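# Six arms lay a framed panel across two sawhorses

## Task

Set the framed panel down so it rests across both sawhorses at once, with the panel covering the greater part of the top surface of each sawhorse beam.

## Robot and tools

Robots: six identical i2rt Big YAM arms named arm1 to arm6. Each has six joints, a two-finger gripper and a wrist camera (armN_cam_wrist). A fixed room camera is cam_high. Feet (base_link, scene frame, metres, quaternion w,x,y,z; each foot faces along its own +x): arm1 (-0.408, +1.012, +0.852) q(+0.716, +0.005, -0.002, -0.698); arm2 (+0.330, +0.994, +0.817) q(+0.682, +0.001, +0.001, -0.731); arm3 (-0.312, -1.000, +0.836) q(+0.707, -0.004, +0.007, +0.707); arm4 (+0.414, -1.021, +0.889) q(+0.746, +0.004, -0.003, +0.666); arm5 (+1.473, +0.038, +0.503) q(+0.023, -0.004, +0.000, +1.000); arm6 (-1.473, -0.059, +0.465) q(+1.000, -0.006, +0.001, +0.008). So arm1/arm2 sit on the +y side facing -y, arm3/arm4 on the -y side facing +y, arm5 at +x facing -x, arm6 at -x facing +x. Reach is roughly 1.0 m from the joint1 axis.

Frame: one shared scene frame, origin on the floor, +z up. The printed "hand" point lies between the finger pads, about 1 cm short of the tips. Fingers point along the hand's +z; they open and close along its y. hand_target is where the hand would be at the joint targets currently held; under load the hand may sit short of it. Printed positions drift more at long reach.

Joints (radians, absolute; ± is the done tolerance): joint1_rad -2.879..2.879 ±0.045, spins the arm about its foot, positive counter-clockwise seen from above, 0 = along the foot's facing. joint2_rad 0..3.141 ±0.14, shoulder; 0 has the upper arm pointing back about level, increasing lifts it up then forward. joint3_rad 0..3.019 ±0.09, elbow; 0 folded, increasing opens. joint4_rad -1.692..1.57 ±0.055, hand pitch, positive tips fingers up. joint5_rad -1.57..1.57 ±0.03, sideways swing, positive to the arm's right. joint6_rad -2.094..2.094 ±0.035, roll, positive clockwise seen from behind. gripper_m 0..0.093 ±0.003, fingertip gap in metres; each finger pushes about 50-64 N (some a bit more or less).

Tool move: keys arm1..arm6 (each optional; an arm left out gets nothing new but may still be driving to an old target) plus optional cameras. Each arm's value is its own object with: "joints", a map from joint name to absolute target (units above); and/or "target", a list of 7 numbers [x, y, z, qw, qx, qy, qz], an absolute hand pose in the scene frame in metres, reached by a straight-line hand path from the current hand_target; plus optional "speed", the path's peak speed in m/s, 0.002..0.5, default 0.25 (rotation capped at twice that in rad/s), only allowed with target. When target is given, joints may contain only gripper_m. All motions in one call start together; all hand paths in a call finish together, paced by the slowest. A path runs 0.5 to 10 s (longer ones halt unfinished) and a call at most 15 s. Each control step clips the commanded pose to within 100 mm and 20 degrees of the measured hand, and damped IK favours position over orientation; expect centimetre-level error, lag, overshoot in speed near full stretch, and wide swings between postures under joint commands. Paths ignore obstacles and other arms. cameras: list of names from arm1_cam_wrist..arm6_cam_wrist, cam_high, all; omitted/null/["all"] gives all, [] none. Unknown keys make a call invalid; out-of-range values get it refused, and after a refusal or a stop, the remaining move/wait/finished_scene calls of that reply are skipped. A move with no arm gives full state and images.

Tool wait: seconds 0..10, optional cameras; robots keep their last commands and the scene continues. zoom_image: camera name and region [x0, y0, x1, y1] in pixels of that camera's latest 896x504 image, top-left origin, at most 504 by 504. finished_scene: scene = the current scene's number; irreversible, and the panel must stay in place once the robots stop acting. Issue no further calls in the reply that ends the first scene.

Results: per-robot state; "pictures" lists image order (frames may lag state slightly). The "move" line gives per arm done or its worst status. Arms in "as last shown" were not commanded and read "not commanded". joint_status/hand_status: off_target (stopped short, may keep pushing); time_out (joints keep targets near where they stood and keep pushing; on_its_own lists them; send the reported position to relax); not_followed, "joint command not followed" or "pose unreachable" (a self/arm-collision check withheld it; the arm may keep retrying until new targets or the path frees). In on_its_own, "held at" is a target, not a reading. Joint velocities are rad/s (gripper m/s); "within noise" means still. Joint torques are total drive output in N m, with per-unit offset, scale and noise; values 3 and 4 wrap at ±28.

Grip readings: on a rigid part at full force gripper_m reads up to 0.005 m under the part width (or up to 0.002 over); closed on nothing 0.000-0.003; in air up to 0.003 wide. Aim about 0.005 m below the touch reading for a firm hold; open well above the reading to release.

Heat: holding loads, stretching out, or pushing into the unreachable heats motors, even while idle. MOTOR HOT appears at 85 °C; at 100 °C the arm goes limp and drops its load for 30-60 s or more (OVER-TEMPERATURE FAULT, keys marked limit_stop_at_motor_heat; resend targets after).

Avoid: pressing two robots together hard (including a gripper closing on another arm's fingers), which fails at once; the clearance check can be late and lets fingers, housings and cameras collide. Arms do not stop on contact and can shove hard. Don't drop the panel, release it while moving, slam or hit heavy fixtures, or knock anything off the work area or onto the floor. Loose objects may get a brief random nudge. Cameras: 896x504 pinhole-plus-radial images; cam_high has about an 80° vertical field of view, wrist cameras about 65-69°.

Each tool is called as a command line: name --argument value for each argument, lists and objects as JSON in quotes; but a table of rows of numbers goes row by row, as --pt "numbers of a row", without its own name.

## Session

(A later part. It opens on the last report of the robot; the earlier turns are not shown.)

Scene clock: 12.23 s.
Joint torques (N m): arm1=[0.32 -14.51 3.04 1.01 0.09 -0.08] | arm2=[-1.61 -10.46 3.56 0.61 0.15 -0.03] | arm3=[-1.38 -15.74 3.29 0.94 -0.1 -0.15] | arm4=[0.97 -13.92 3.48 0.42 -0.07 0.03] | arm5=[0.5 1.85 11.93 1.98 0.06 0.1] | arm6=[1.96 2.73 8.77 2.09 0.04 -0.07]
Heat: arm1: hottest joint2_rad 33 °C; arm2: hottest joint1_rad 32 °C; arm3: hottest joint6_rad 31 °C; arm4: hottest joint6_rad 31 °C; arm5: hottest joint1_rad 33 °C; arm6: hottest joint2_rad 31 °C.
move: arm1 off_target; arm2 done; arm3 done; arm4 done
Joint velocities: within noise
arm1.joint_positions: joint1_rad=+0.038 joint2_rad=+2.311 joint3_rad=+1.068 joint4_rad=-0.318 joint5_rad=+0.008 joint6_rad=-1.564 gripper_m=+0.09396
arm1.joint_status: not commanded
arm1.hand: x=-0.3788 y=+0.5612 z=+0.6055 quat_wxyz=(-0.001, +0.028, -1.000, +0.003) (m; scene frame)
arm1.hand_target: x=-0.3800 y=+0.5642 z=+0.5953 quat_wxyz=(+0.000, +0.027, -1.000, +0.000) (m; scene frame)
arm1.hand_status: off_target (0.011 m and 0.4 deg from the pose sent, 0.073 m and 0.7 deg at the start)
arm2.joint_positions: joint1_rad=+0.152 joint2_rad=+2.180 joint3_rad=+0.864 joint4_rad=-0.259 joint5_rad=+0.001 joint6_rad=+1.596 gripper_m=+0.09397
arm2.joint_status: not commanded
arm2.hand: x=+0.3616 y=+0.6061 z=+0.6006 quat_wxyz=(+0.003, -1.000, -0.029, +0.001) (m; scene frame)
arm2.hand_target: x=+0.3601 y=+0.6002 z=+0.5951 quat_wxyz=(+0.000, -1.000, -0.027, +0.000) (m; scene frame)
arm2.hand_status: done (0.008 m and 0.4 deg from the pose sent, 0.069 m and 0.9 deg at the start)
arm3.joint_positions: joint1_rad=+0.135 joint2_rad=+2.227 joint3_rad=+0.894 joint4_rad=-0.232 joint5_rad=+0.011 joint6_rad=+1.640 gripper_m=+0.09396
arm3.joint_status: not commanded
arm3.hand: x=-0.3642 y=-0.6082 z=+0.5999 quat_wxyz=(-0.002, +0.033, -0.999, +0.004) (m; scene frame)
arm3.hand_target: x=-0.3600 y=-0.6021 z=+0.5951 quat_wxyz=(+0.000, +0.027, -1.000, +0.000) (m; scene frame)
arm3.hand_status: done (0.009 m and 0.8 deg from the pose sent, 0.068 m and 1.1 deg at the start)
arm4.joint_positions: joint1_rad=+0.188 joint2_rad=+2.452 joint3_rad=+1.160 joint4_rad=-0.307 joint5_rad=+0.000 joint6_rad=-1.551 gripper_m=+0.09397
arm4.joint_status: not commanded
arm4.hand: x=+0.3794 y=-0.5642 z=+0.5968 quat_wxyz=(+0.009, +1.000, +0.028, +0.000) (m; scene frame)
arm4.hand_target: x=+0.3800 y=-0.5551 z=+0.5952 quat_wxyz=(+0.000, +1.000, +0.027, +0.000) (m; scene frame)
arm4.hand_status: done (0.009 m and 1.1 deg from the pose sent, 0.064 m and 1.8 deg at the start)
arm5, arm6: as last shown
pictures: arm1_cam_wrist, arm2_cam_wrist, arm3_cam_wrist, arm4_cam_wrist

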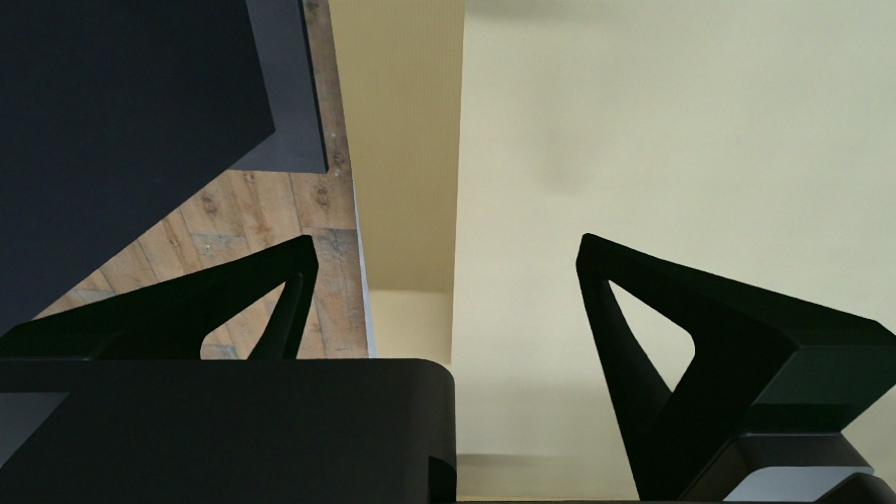

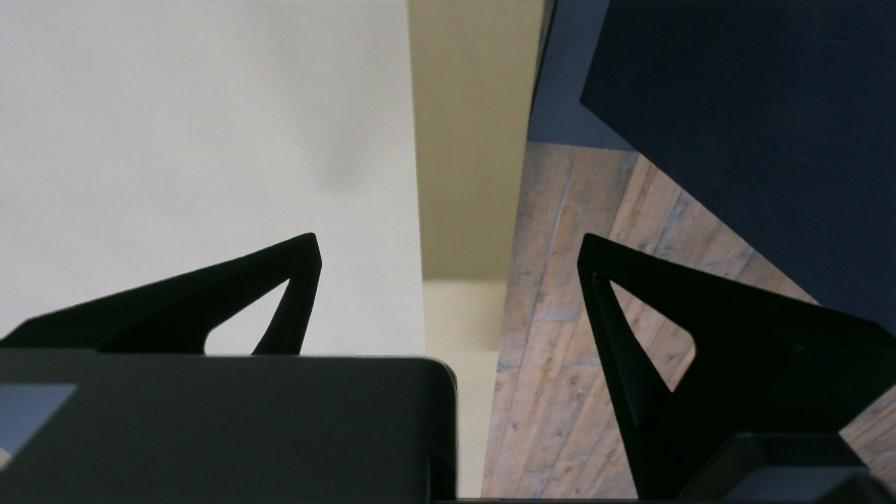

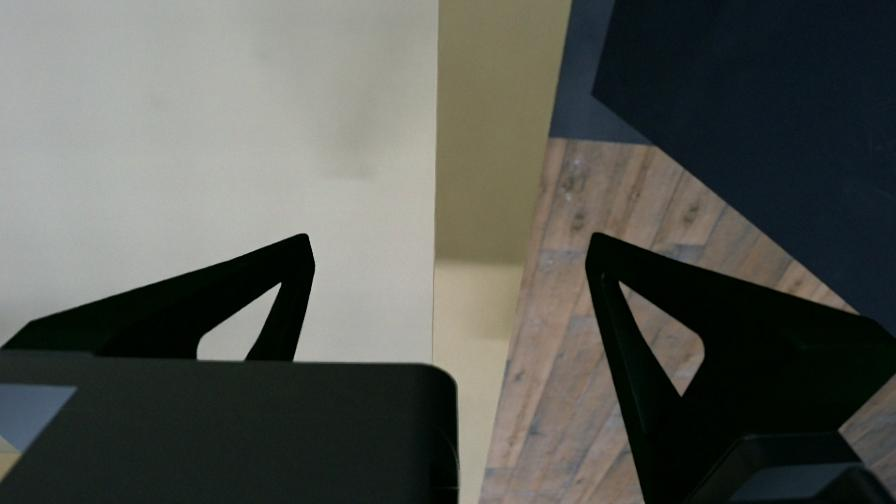

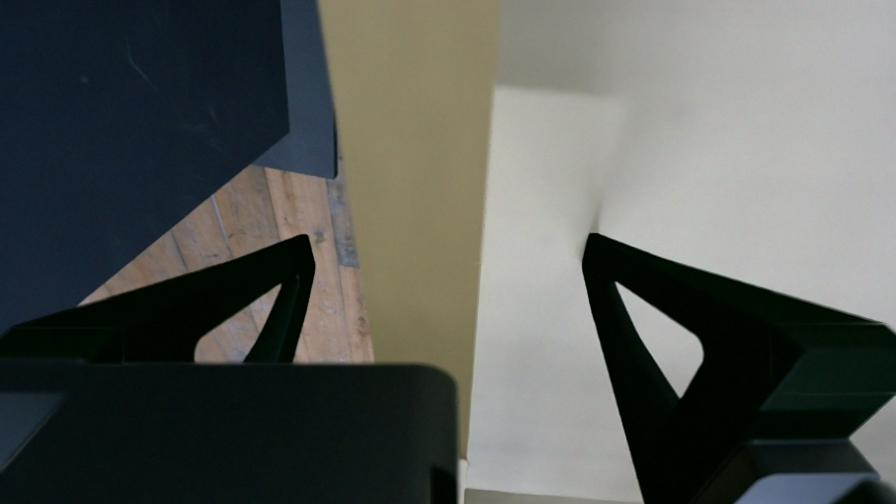

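move --arm1 '{"target":[-0.38,0.576,0.586,0,-0.027,1,0],"speed":0.08}' --arm2 '{"target":[0.36,0.609,0.587,0,1,0.027,0],"speed":0.08}' --arm3 '{"target":[-0.36,-0.615,0.587,0,-0.027,1,0],"speed":0.08}' --arm4 '{"target":[0.38,-0.565,0.593,0,1,0.027,0],"speed":0.08}' --cameras '["arm1_cam_wrist","arm2_cam_wrist","arm3_cam_wrist","arm4_cam_wrist"]'

move --arm1 '{"joints":{"gripper_m":0.02}}' --arm2 '{"joints":{"gripper_m":0.02}}' --arm3 '{"joints":{"gripper_m":0.02}}' --arm4 '{"joints":{"gripper_m":0.02}}'

Scene clock: 13.87 s.
Joint torques (N m): arm1=[0.44 -14.21 2.21 1.05 0.09 -0.07] | arm2=[-1.44 -10.34 2 0.66 0.15 -0.02] | arm3=[-1.08 -15.33 1.55 0.99 -0.1 -0.11] | arm4=[1.08 -13.92 1.24 0.34 -0.08 0.05] | arm5=[0.56 1.85 11.93 1.96 0.06 0.09] | arm6=[1.96 2.73 8.79 2.1 0.04 -0.07]
Heat: arm1: hottest joint2_rad 33 °C; arm2: hottest joint1_rad 32 °C; arm3: hottest joint6_rad 31 °C; arm4: hottest joint6_rad 31 °C; arm5: hottest joint1_rad 33 °C; arm6: hottest joint2_rad 31 °C.
move: arm1 off_target; arm2 off_target; arm3 off_target; arm4 done
Joint velocities: within noise
arm1.joint_positions: joint1_rad=+0.038 joint2_rad=+2.324 joint3_rad=+1.049 joint4_rad=-0.277 joint5_rad=+0.008 joint6_rad=-1.564 gripper_m=+0.09396
arm1.joint_status: not commanded
arm1.hand: x=-0.3791 y=+0.5675 z=+0.5980 quat_wxyz=(-0.001, +0.028, -1.000, +0.008) (m; scene frame)
arm1.hand_target: x=-0.3800 y=+0.5763 z=+0.5864 quat_wxyz=(+0.000, +0.027, -1.000, +0.000) (m; scene frame)
arm1.hand_status: off_target (0.015 m and 0.9 deg from the pose sent, 0.025 m and 0.4 deg at the start)
arm2.joint_positions: joint1_rad=+0.152 joint2_rad=+2.193 joint3_rad=+0.864 joint4_rad=-0.225 joint5_rad=+0.001 joint6_rad=+1.596 gripper_m=+0.09397
arm2.joint_status: not commanded
arm2.hand: x=+0.3620 y=+0.6022 z=+0.5957 quat_wxyz=(-0.008, -1.000, -0.029, +0.000) (m; scene frame)
arm2.hand_target: x=+0.3601 y=+0.6092 z=+0.5873 quat_wxyz=(+0.000, -1.000, -0.027, +0.000) (m; scene frame)
arm2.hand_status: off_target (0.011 m and 0.9 deg from the pose sent, 0.014 m and 0.4 deg at the start)
arm3.joint_positions: joint1_rad=+0.135 joint2_rad=+2.238 joint3_rad=+0.885 joint4_rad=-0.188 joint5_rad=+0.011 joint6_rad=+1.640 gripper_m=+0.09396
arm3.joint_status: not commanded
arm3.hand: x=-0.3643 y=-0.6075 z=+0.5949 quat_wxyz=(-0.001, +0.033, -0.999, -0.008) (m; scene frame)
arm3.hand_target: x=-0.3601 y=-0.6150 z=+0.5873 quat_wxyz=(+0.000, +0.027, -1.000, +0.000) (m; scene frame)
arm3.hand_status: off_target (0.012 m and 1.1 deg from the pose sent, 0.015 m and 0.8 deg at the start)
arm4.joint_positions: joint1_rad=+0.188 joint2_rad=+2.452 joint3_rad=+1.160 joint4_rad=-0.279 joint5_rad=+0.000 joint6_rad=-1.551 gripper_m=+0.09397
arm4.joint_status: not commanded
arm4.hand: x=+0.3789 y=-0.5573 z=+0.5968 quat_wxyz=(-0.005, +1.000, +0.028, +0.000) (m; scene frame)
arm4.hand_target: x=+0.3800 y=-0.5650 z=+0.5931 quat_wxyz=(+0.000, +1.000, +0.027, +0.000) (m; scene frame)
arm4.hand_status: done (0.009 m and 0.5 deg from the pose sent, 0.004 m and 1.1 deg at the start)
arm5, arm6: as last shown
pictures: arm1_cam_wrist, arm2_cam_wrist, arm3_cam_wrist, arm4_cam_wrist

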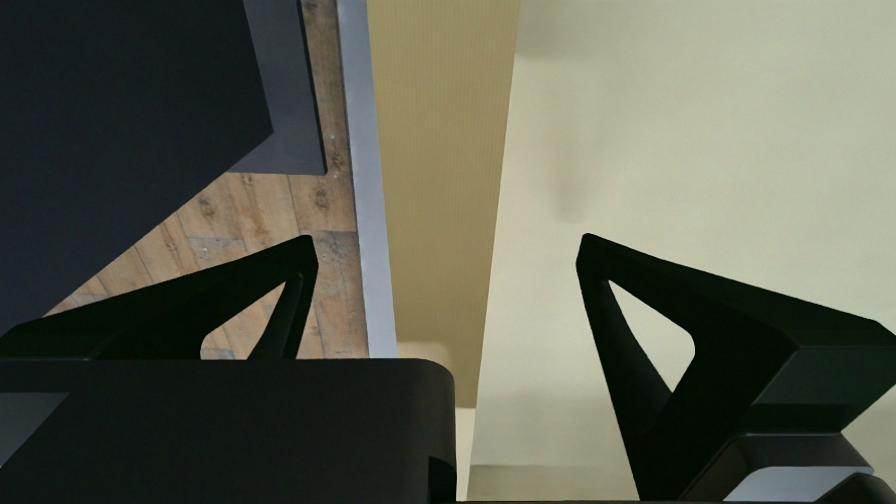

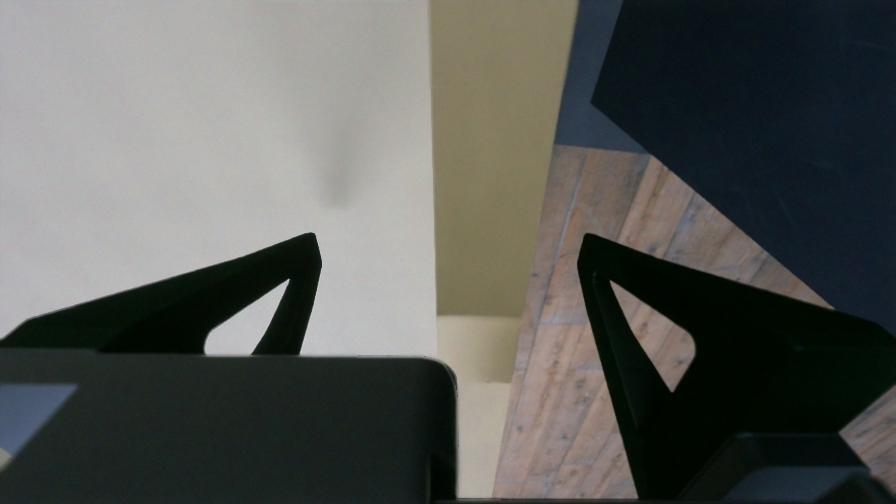

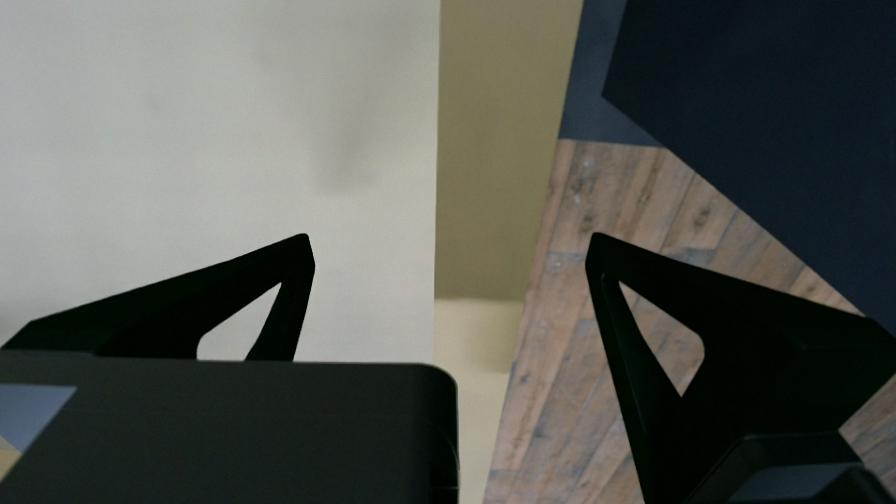

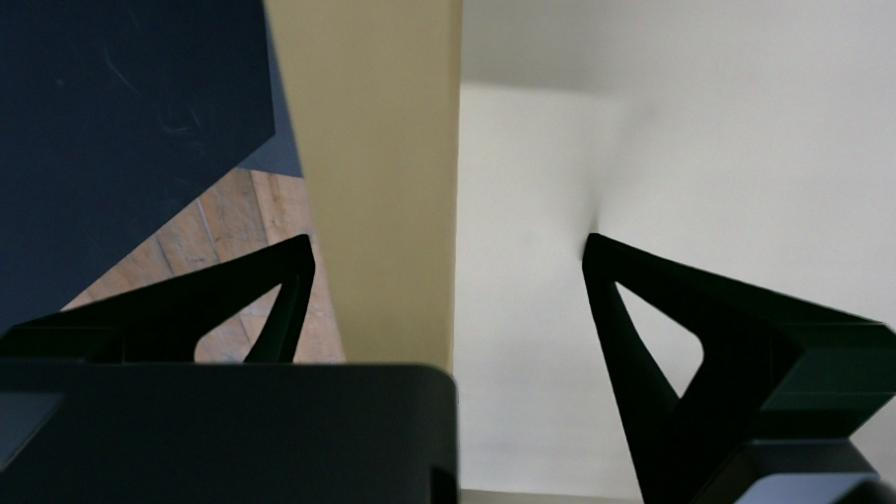

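Scene clock: 15.17 s.
Joint torques (N m): arm1=[0.44 -14.21 2.32 1.02 0.09 -0.07] | arm2=[-1.44 -10.4 2.41 0.68 0.17 -0.01] | arm3=[-1.08 -15.5 1.96 0.98 -0.07 -0.12] | arm4=[1.03 -13.86 2.29 0.08 -0.07 -0.03] | arm5=[0.44 1.85 11.93 1.96 0.06 0.09] | arm6=[1.96 2.78 8.77 2.1 0.03 -0.06]
Heat: arm1: hottest joint2_rad 33 °C; arm2: hottest joint1_rad 32 °C; arm3: hottest joint6_rad 31 °C; arm4: hottest joint6_rad 31 °C; arm5: hottest joint1_rad 33 °C; arm6: hottest joint2_rad 31 °C.
move: arm1 done; arm2 done; arm3 done; arm4 done
Joint velocities: arm1=[within noise] | arm2=[within noise] | arm3=[within noise] | arm4=[-0.005 0.015 -0.002 -0.007 -0.037 -0.007 -0.004] | arm5=[within noise] | arm6=[within noise]
arm1.joint_positions: joint1_rad=+0.038 joint2_rad=+2.324 joint3_rad=+1.047 joint4_rad=-0.277 joint5_rad=+0.008 joint6_rad=-1.564 gripper_m=+0.02008
arm1.joint_status: all done
arm1.hand: x=-0.3791 y=+0.5687 z=+0.5978 quat_wxyz=(-0.001, +0.028, -1.000, +0.007) (m; scene frame)
arm1.hand_target: x=-0.3800 y=+0.5761 z=+0.5865 quat_wxyz=(+0.000, +0.027, -1.000, +0.000) (m; scene frame)
arm1.hand_status: not commanded
arm2.joint_positions: joint1_rad=+0.152 joint2_rad=+2.197 joint3_rad=+0.858 joint4_rad=-0.225 joint5_rad=+0.001 joint6_rad=+1.596 gripper_m=+0.02013
arm2.joint_status: all done
arm2.hand: x=+0.3616 y=+0.6076 z=+0.5938 quat_wxyz=(-0.002, -1.000, -0.029, +0.000) (m; scene frame)
arm2.hand_target: x=+0.3601 y=+0.6092 z=+0.5873 quat_wxyz=(+0.000, -1.000, -0.027, +0.000) (m; scene frame)
arm2.hand_status: not commanded
arm3.joint_positions: joint1_rad=+0.135 joint2_rad=+2.241 joint3_rad=+0.879 joint4_rad=-0.188 joint5_rad=+0.010 joint6_rad=+1.640 gripper_m=+0.02014
arm3.joint_status: all done
arm3.hand: x=-0.3638 y=-0.6124 z=+0.5934 quat_wxyz=(-0.001, +0.033, -0.999, -0.003) (m; scene frame)
arm3.hand_target: x=-0.3601 y=-0.6151 z=+0.5873 quat_wxyz=(+0.000, +0.027, -1.000, +0.000) (m; scene frame)
arm3.hand_status: not commanded
arm4.joint_positions: joint1_rad=+0.188 joint2_rad=+2.454 joint3_rad=+1.145 joint4_rad=-0.274 joint5_rad=+0.000 joint6_rad=-1.542 gripper_m=+0.02003
arm4.joint_status: all done
arm4.hand: x=+0.3796 y=-0.5661 z=+0.5942 quat_wxyz=(+0.001, +1.000, +0.024, +0.000) (m; scene frame)
arm4.hand_target: x=+0.3800 y=-0.5650 z=+0.5931 quat_wxyz=(+0.000, +1.000, +0.027, +0.000) (m; scene frame)
arm4.hand_status: not commanded
arm5, arm6: as last shown
pictures: arm1_cam_wrist, arm2_cam_wrist, arm3_cam_wrist, arm4_cam_wrist, arm5_cam_wrist, arm6_cam_wrist, cam_high

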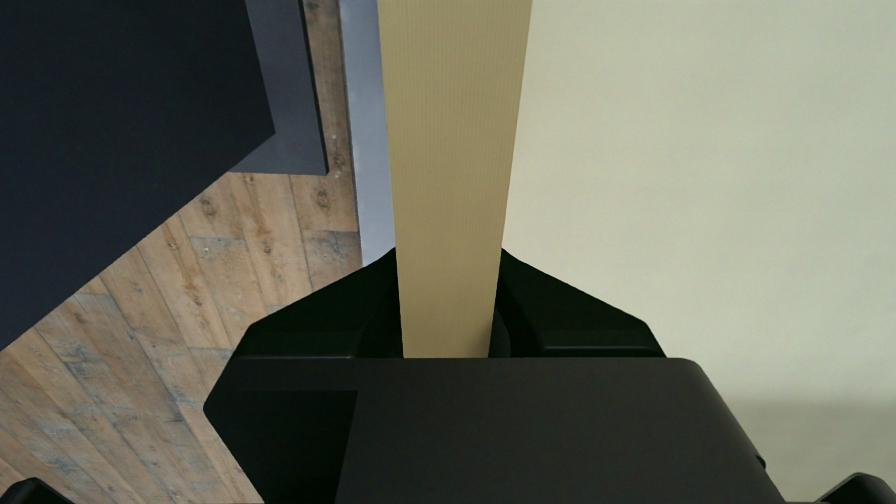

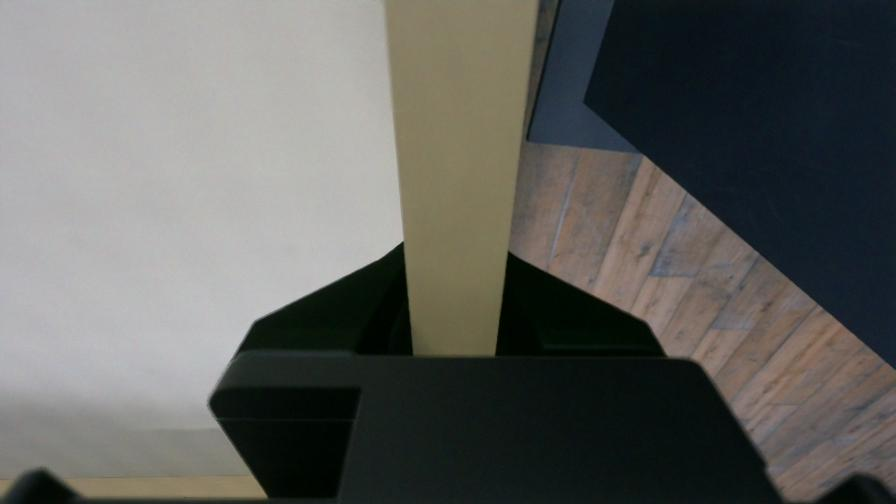

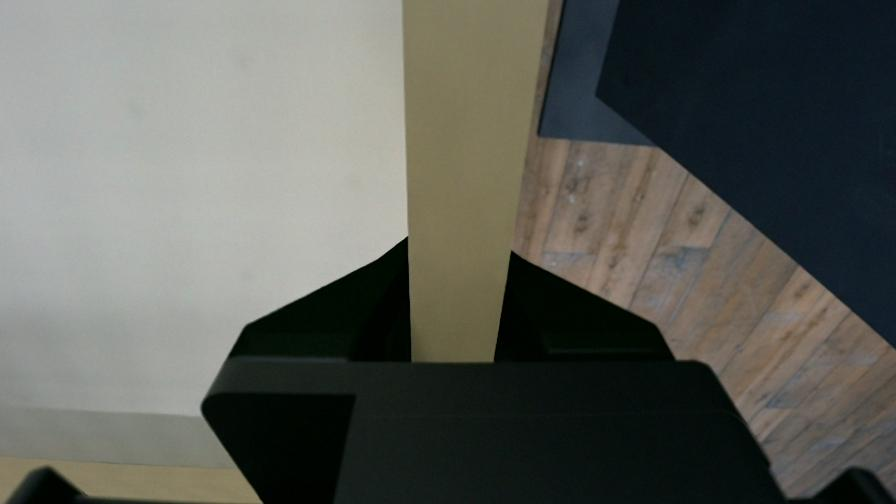

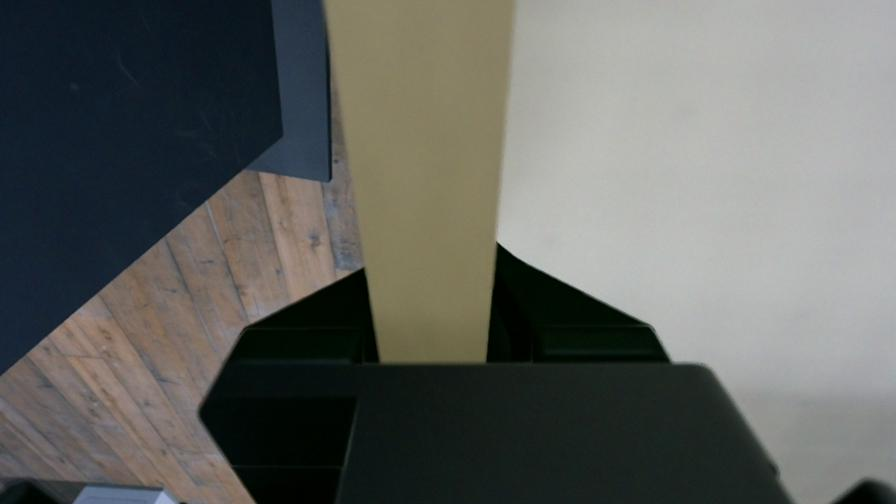

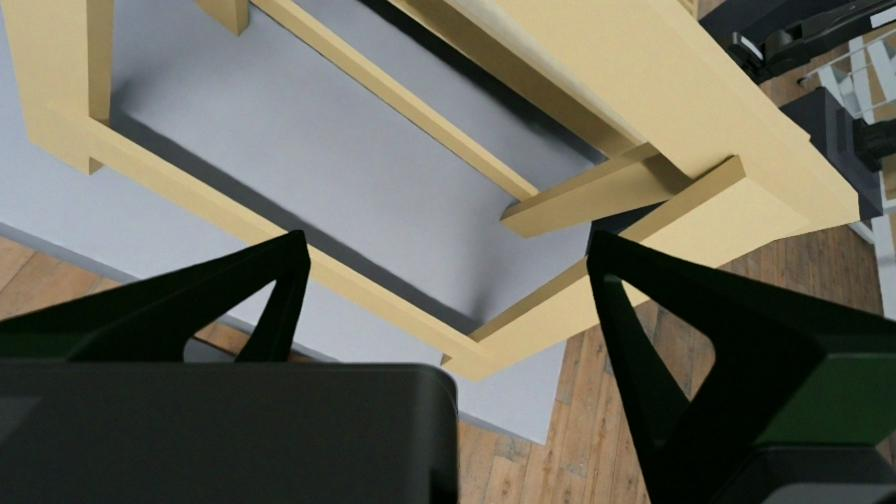

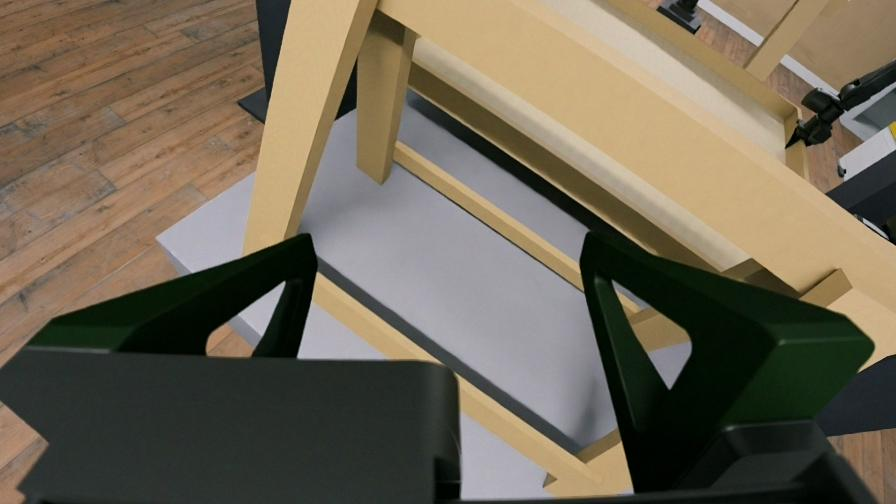

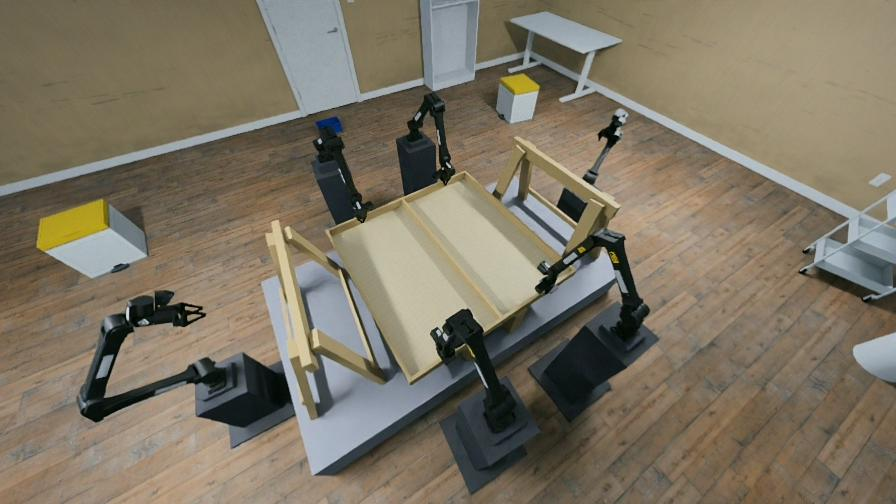

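move --arm1 '{"joints":{"gripper_m":0.006}}' --arm2 '{"joints":{"gripper_m":0.006}}' --arm3 '{"joints":{"gripper_m":0.006}}' --arm4 '{"joints":{"gripper_m":0.006}}' --cameras '[]'

move --arm1 '{"target":[-0.38,0.572,0.665,0,-0.027,1,0],"speed":0.06}' --arm2 '{"target":[0.36,0.609,0.665,0,1,0.027,0],"speed":0.06}' --arm3 '{"target":[-0.36,-0.612,0.665,0,-0.027,1,0],"speed":0.06}' --arm4 '{"target":[0.38,-0.565,0.665,0,1,0.027,0],"speed":0.06}'

Scene clock: 16.03 s.
Joint torques (N m): arm1=[0.44 -14.21 2.37 1.02 0.09 -0.14] | arm2=[-1.44 -10.4 2.48 0.68 0.17 -0.01] | arm3=[-1.08 -15.5 1.96 0.98 -0.02 -0.27] | arm4=[1.14 -14.04 2.48 -0.03 -0.07 -0.05] | arm5=[0.56 1.79 11.93 1.98 0.06 0.09] | arm6=[1.96 2.78 8.77 2.1 0.04 -0.07]
Heat: arm1: hottest joint2_rad 33 °C; arm2: hottest joint1_rad 32 °C; arm3: hottest joint6_rad 31 °C; arm4: hottest joint6_rad 31 °C; arm5: hottest joint1_rad 33 °C; arm6: hottest joint2_rad 31 °C.
move: arm1 off_target; arm2 off_target; arm3 off_target; arm4 off_target
Joint velocities: within noise
arm1.joint_positions: joint1_rad=+0.038 joint2_rad=+2.324 joint3_rad=+1.046 joint4_rad=-0.277 joint5_rad=+0.008 joint6_rad=-1.556 gripper_m=+0.01723
arm1.joint_status: gripper_m off_target (ended at +0.01726, target +0.00600)
arm1.hand: x=-0.3792 y=+0.5691 z=+0.5977 quat_wxyz=(-0.001, +0.024, -1.000, +0.007) (m; scene frame)
arm1.hand_target: x=-0.3800 y=+0.5762 z=+0.5865 quat_wxyz=(+0.000, +0.027, -1.000, +0.000) (m; scene frame)
arm1.hand_status: not commanded
arm2.joint_positions: joint1_rad=+0.152 joint2_rad=+2.197 joint3_rad=+0.857 joint4_rad=-0.225 joint5_rad=+0.001 joint6_rad=+1.596 gripper_m=+0.01771
arm2.joint_status: gripper_m off_target (ended at +0.01774, target +0.00600)
arm2.hand: x=+0.3615 y=+0.6080 z=+0.5938 quat_wxyz=(-0.002, -1.000, -0.029, +0.001) (m; scene frame)
arm2.hand_target: x=+0.3601 y=+0.6092 z=+0.5873 quat_wxyz=(+0.000, -1.000, -0.027, +0.000) (m; scene frame)
arm2.hand_status: not commanded
arm3.joint_positions: joint1_rad=+0.135 joint2_rad=+2.241 joint3_rad=+0.879 joint4_rad=-0.188 joint5_rad=+0.009 joint6_rad=+1.657 gripper_m=+0.01788
arm3.joint_status: gripper_m off_target (ended at +0.01790, target +0.00600)
arm3.hand: x=-0.3640 y=-0.6124 z=+0.5934 quat_wxyz=(+0.000, +0.024, -1.000, -0.003) (m; scene frame)
arm3.hand_target: x=-0.3601 y=-0.6151 z=+0.5873 quat_wxyz=(+0.000, +0.027, -1.000, +0.000) (m; scene frame)
arm3.hand_status: not commanded
arm4.joint_positions: joint1_rad=+0.188 joint2_rad=+2.454 joint3_rad=+1.143 joint4_rad=-0.270 joint5_rad=+0.000 joint6_rad=-1.542 gripper_m=+0.01941
arm4.joint_status: gripper_m off_target (ended at +0.01942, target +0.00600)
arm4.hand: x=+0.3796 y=-0.5663 z=+0.5942 quat_wxyz=(+0.000, +1.000, +0.024, +0.000) (m; scene frame)
arm4.hand_target: x=+0.3800 y=-0.5651 z=+0.5930 quat_wxyz=(+0.000, +1.000, +0.027, +0.000) (m; scene frame)
arm4.hand_status: not commanded
arm5, arm6: as last shown
pictures: none
No camera images: "cameras" was empty.

Scene clock: 18.00 s.
Joint torques (N m): arm1=[0.5 -22.65 1.17 -2.03 0 -0.14] | arm2=[-1.44 -19.96 0.98 -2.63 0.12 0.01] | arm3=[-1.03 -24.64 0.58 -2.19 0.06 -0.26] | arm4=[1.14 -21.25 0.32 -2.62 -0.08 -0.04] | arm5=[0.56 1.85 11.92 1.98 0.06 0.09] | arm6=[1.96 2.78 8.77 2.1 0.04 -0.07]
Heat: arm1: hottest joint2_rad 33 °C; arm2: hottest joint1_rad 32 °C; arm3: hottest joint6_rad 31 °C; arm4: hottest joint6_rad 31 °C; arm5: hottest joint1_rad 33 °C; arm6: hottest joint2_rad 31 °C.
move: arm1 off_target; arm2 off_target; arm3 off_target; arm4 off_target
Joint velocities: within noise
arm1.joint_positions: joint1_rad=+0.038 joint2_rad=+2.245 joint3_rad=+1.020 joint4_rad=-0.341 joint5_rad=+0.011 joint6_rad=-1.555 gripper_m=+0.01723
arm1.joint_status: not commanded
arm1.hand: x=-0.3801 y=+0.5722 z=+0.6274 quat_wxyz=(+0.000, +0.023, -1.000, +0.001) (m; scene frame)
arm1.hand_target: x=-0.3801 y=+0.5721 z=+0.6613 quat_wxyz=(+0.000, +0.027, -1.000, +0.000) (m; scene frame)
arm1.hand_status: off_target (0.038 m and 0.4 deg from the pose sent, 0.067 m and 0.9 deg at the start)
arm2.joint_positions: joint1_rad=+0.152 joint2_rad=+2.114 joint3_rad=+0.836 joint4_rad=-0.302 joint5_rad=+0.002 joint6_rad=+1.593 gripper_m=+0.01772
arm2.joint_status: not commanded
arm2.hand: x=+0.3610 y=+0.6118 z=+0.6218 quat_wxyz=(+0.006, -1.000, -0.030, +0.001) (m; scene frame)
arm2.hand_target: x=+0.3601 y=+0.6093 z=+0.6594 quat_wxyz=(-0.001, -1.000, -0.027, +0.000) (m; scene frame)
arm2.hand_status: off_target (0.043 m and 0.8 deg from the pose sent, 0.071 m and 0.3 deg at the start)
arm3.joint_positions: joint1_rad=+0.135 joint2_rad=+2.143 joint3_rad=+0.855 joint4_rad=-0.275 joint5_rad=+0.007 joint6_rad=+1.657 gripper_m=+0.01788
arm3.joint_status: not commanded
arm3.hand: x=-0.3638 y=-0.6138 z=+0.6272 quat_wxyz=(+0.000, +0.024, -1.000, +0.003) (m; scene frame)
arm3.hand_target: x=-0.3602 y=-0.6123 z=+0.6606 quat_wxyz=(+0.000, +0.027, -1.000, -0.001) (m; scene frame)
arm3.hand_status: off_target (0.038 m and 0.5 deg from the pose sent, 0.072 m and 0.5 deg at the start)
arm4.joint_positions: joint1_rad=+0.187 joint2_rad=+2.368 joint3_rad=+1.104 joint4_rad=-0.311 joint5_rad=+0.000 joint6_rad=-1.544 gripper_m=+0.01892
arm4.joint_status: not commanded
arm4.hand: x=+0.3801 y=-0.5655 z=+0.6272 quat_wxyz=(-0.003, +1.000, +0.024, +0.000) (m; scene frame)
arm4.hand_target: x=+0.3800 y=-0.5650 z=+0.6615 quat_wxyz=(-0.001, +1.000, +0.027, +0.000) (m; scene frame)
arm4.hand_status: off_target (0.038 m and 0.5 deg from the pose sent, 0.071 m and 0.4 deg at the start)
arm5, arm6: as last shown
pictures: arm1_cam_wrist, arm2_cam_wrist, arm3_cam_wrist, arm4_cam_wrist, arm5_cam_wrist, arm6_cam_wrist, cam_high

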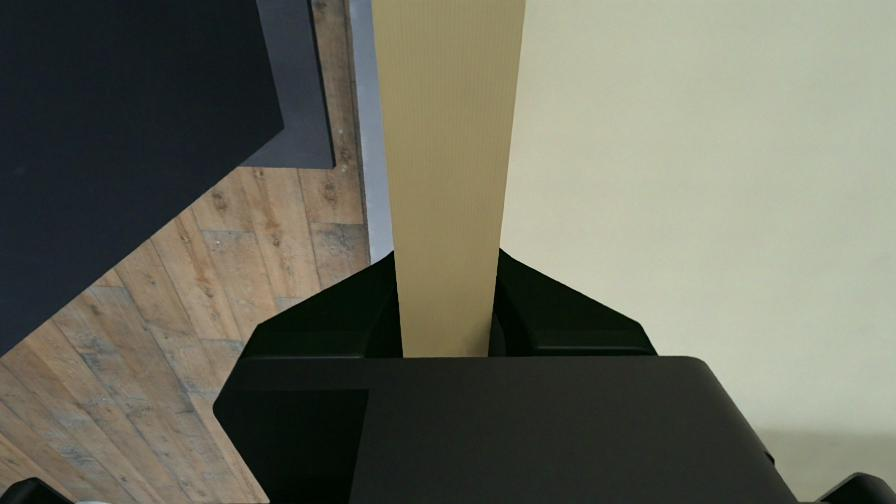

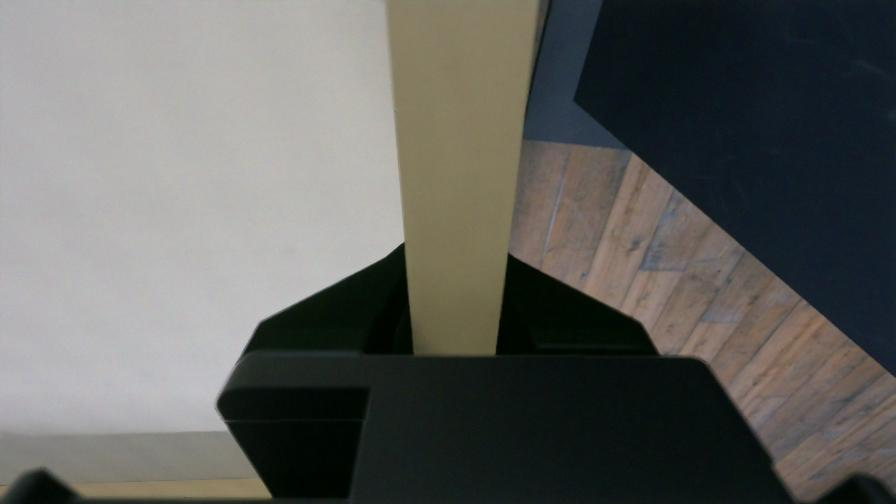

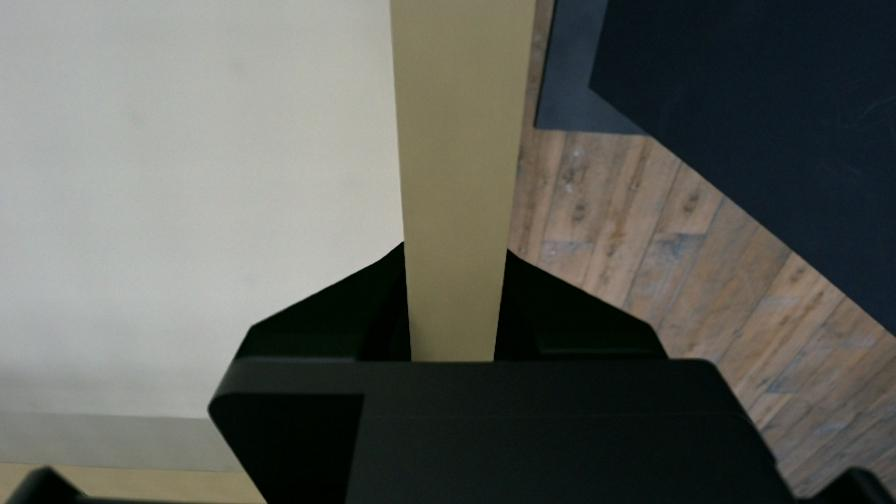

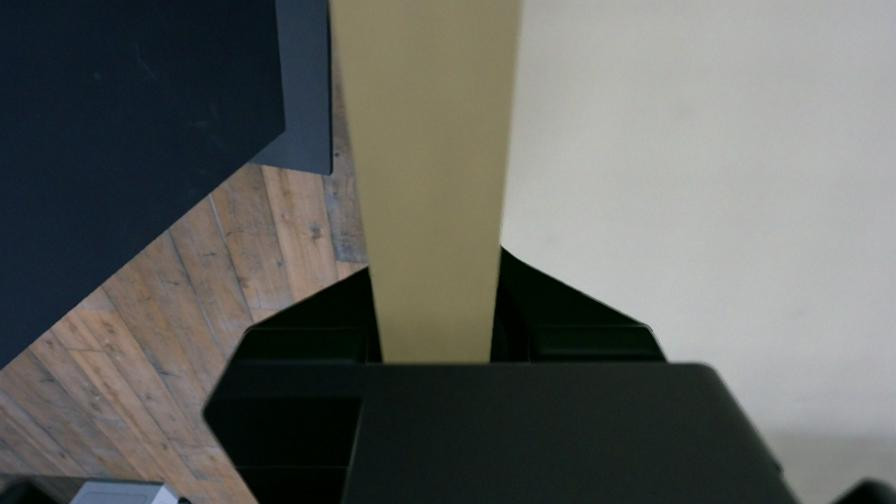

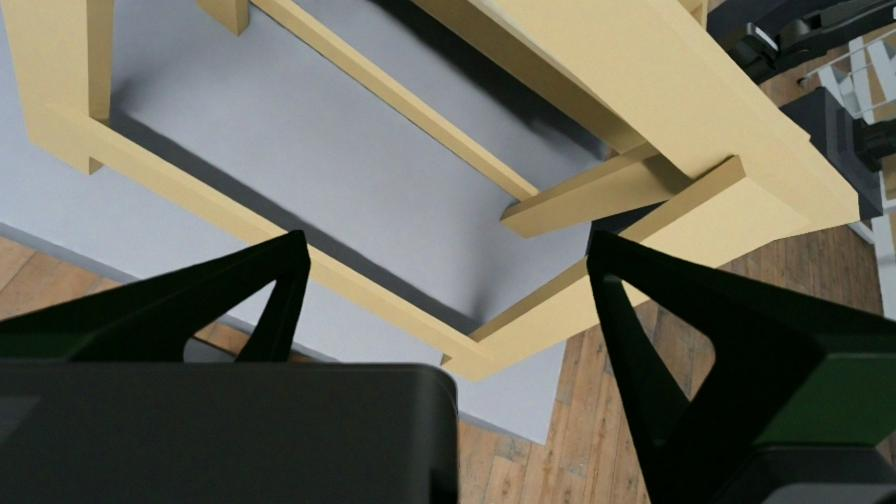

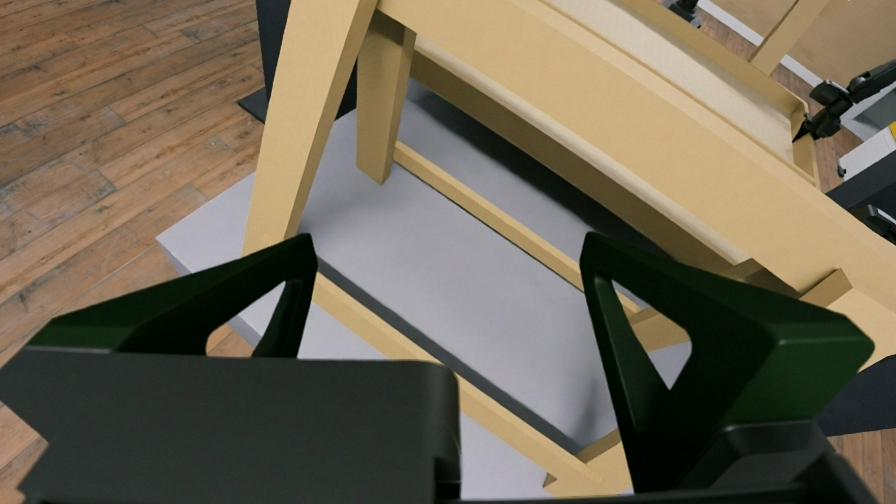

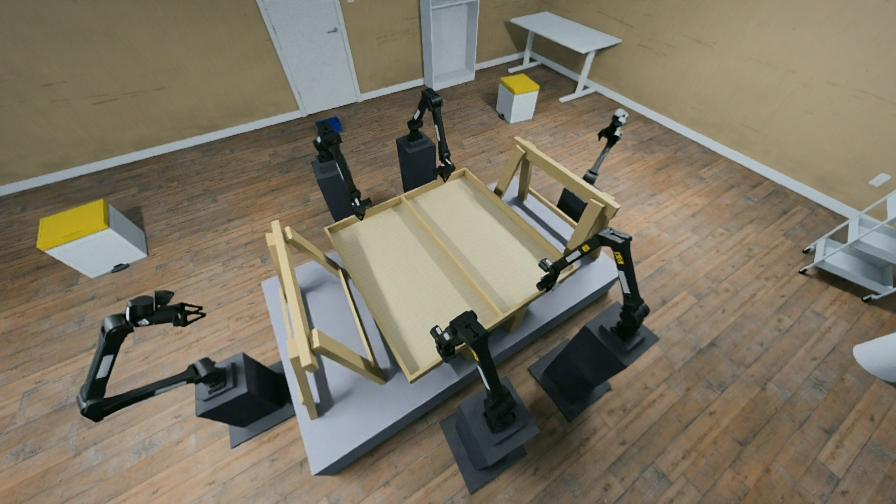

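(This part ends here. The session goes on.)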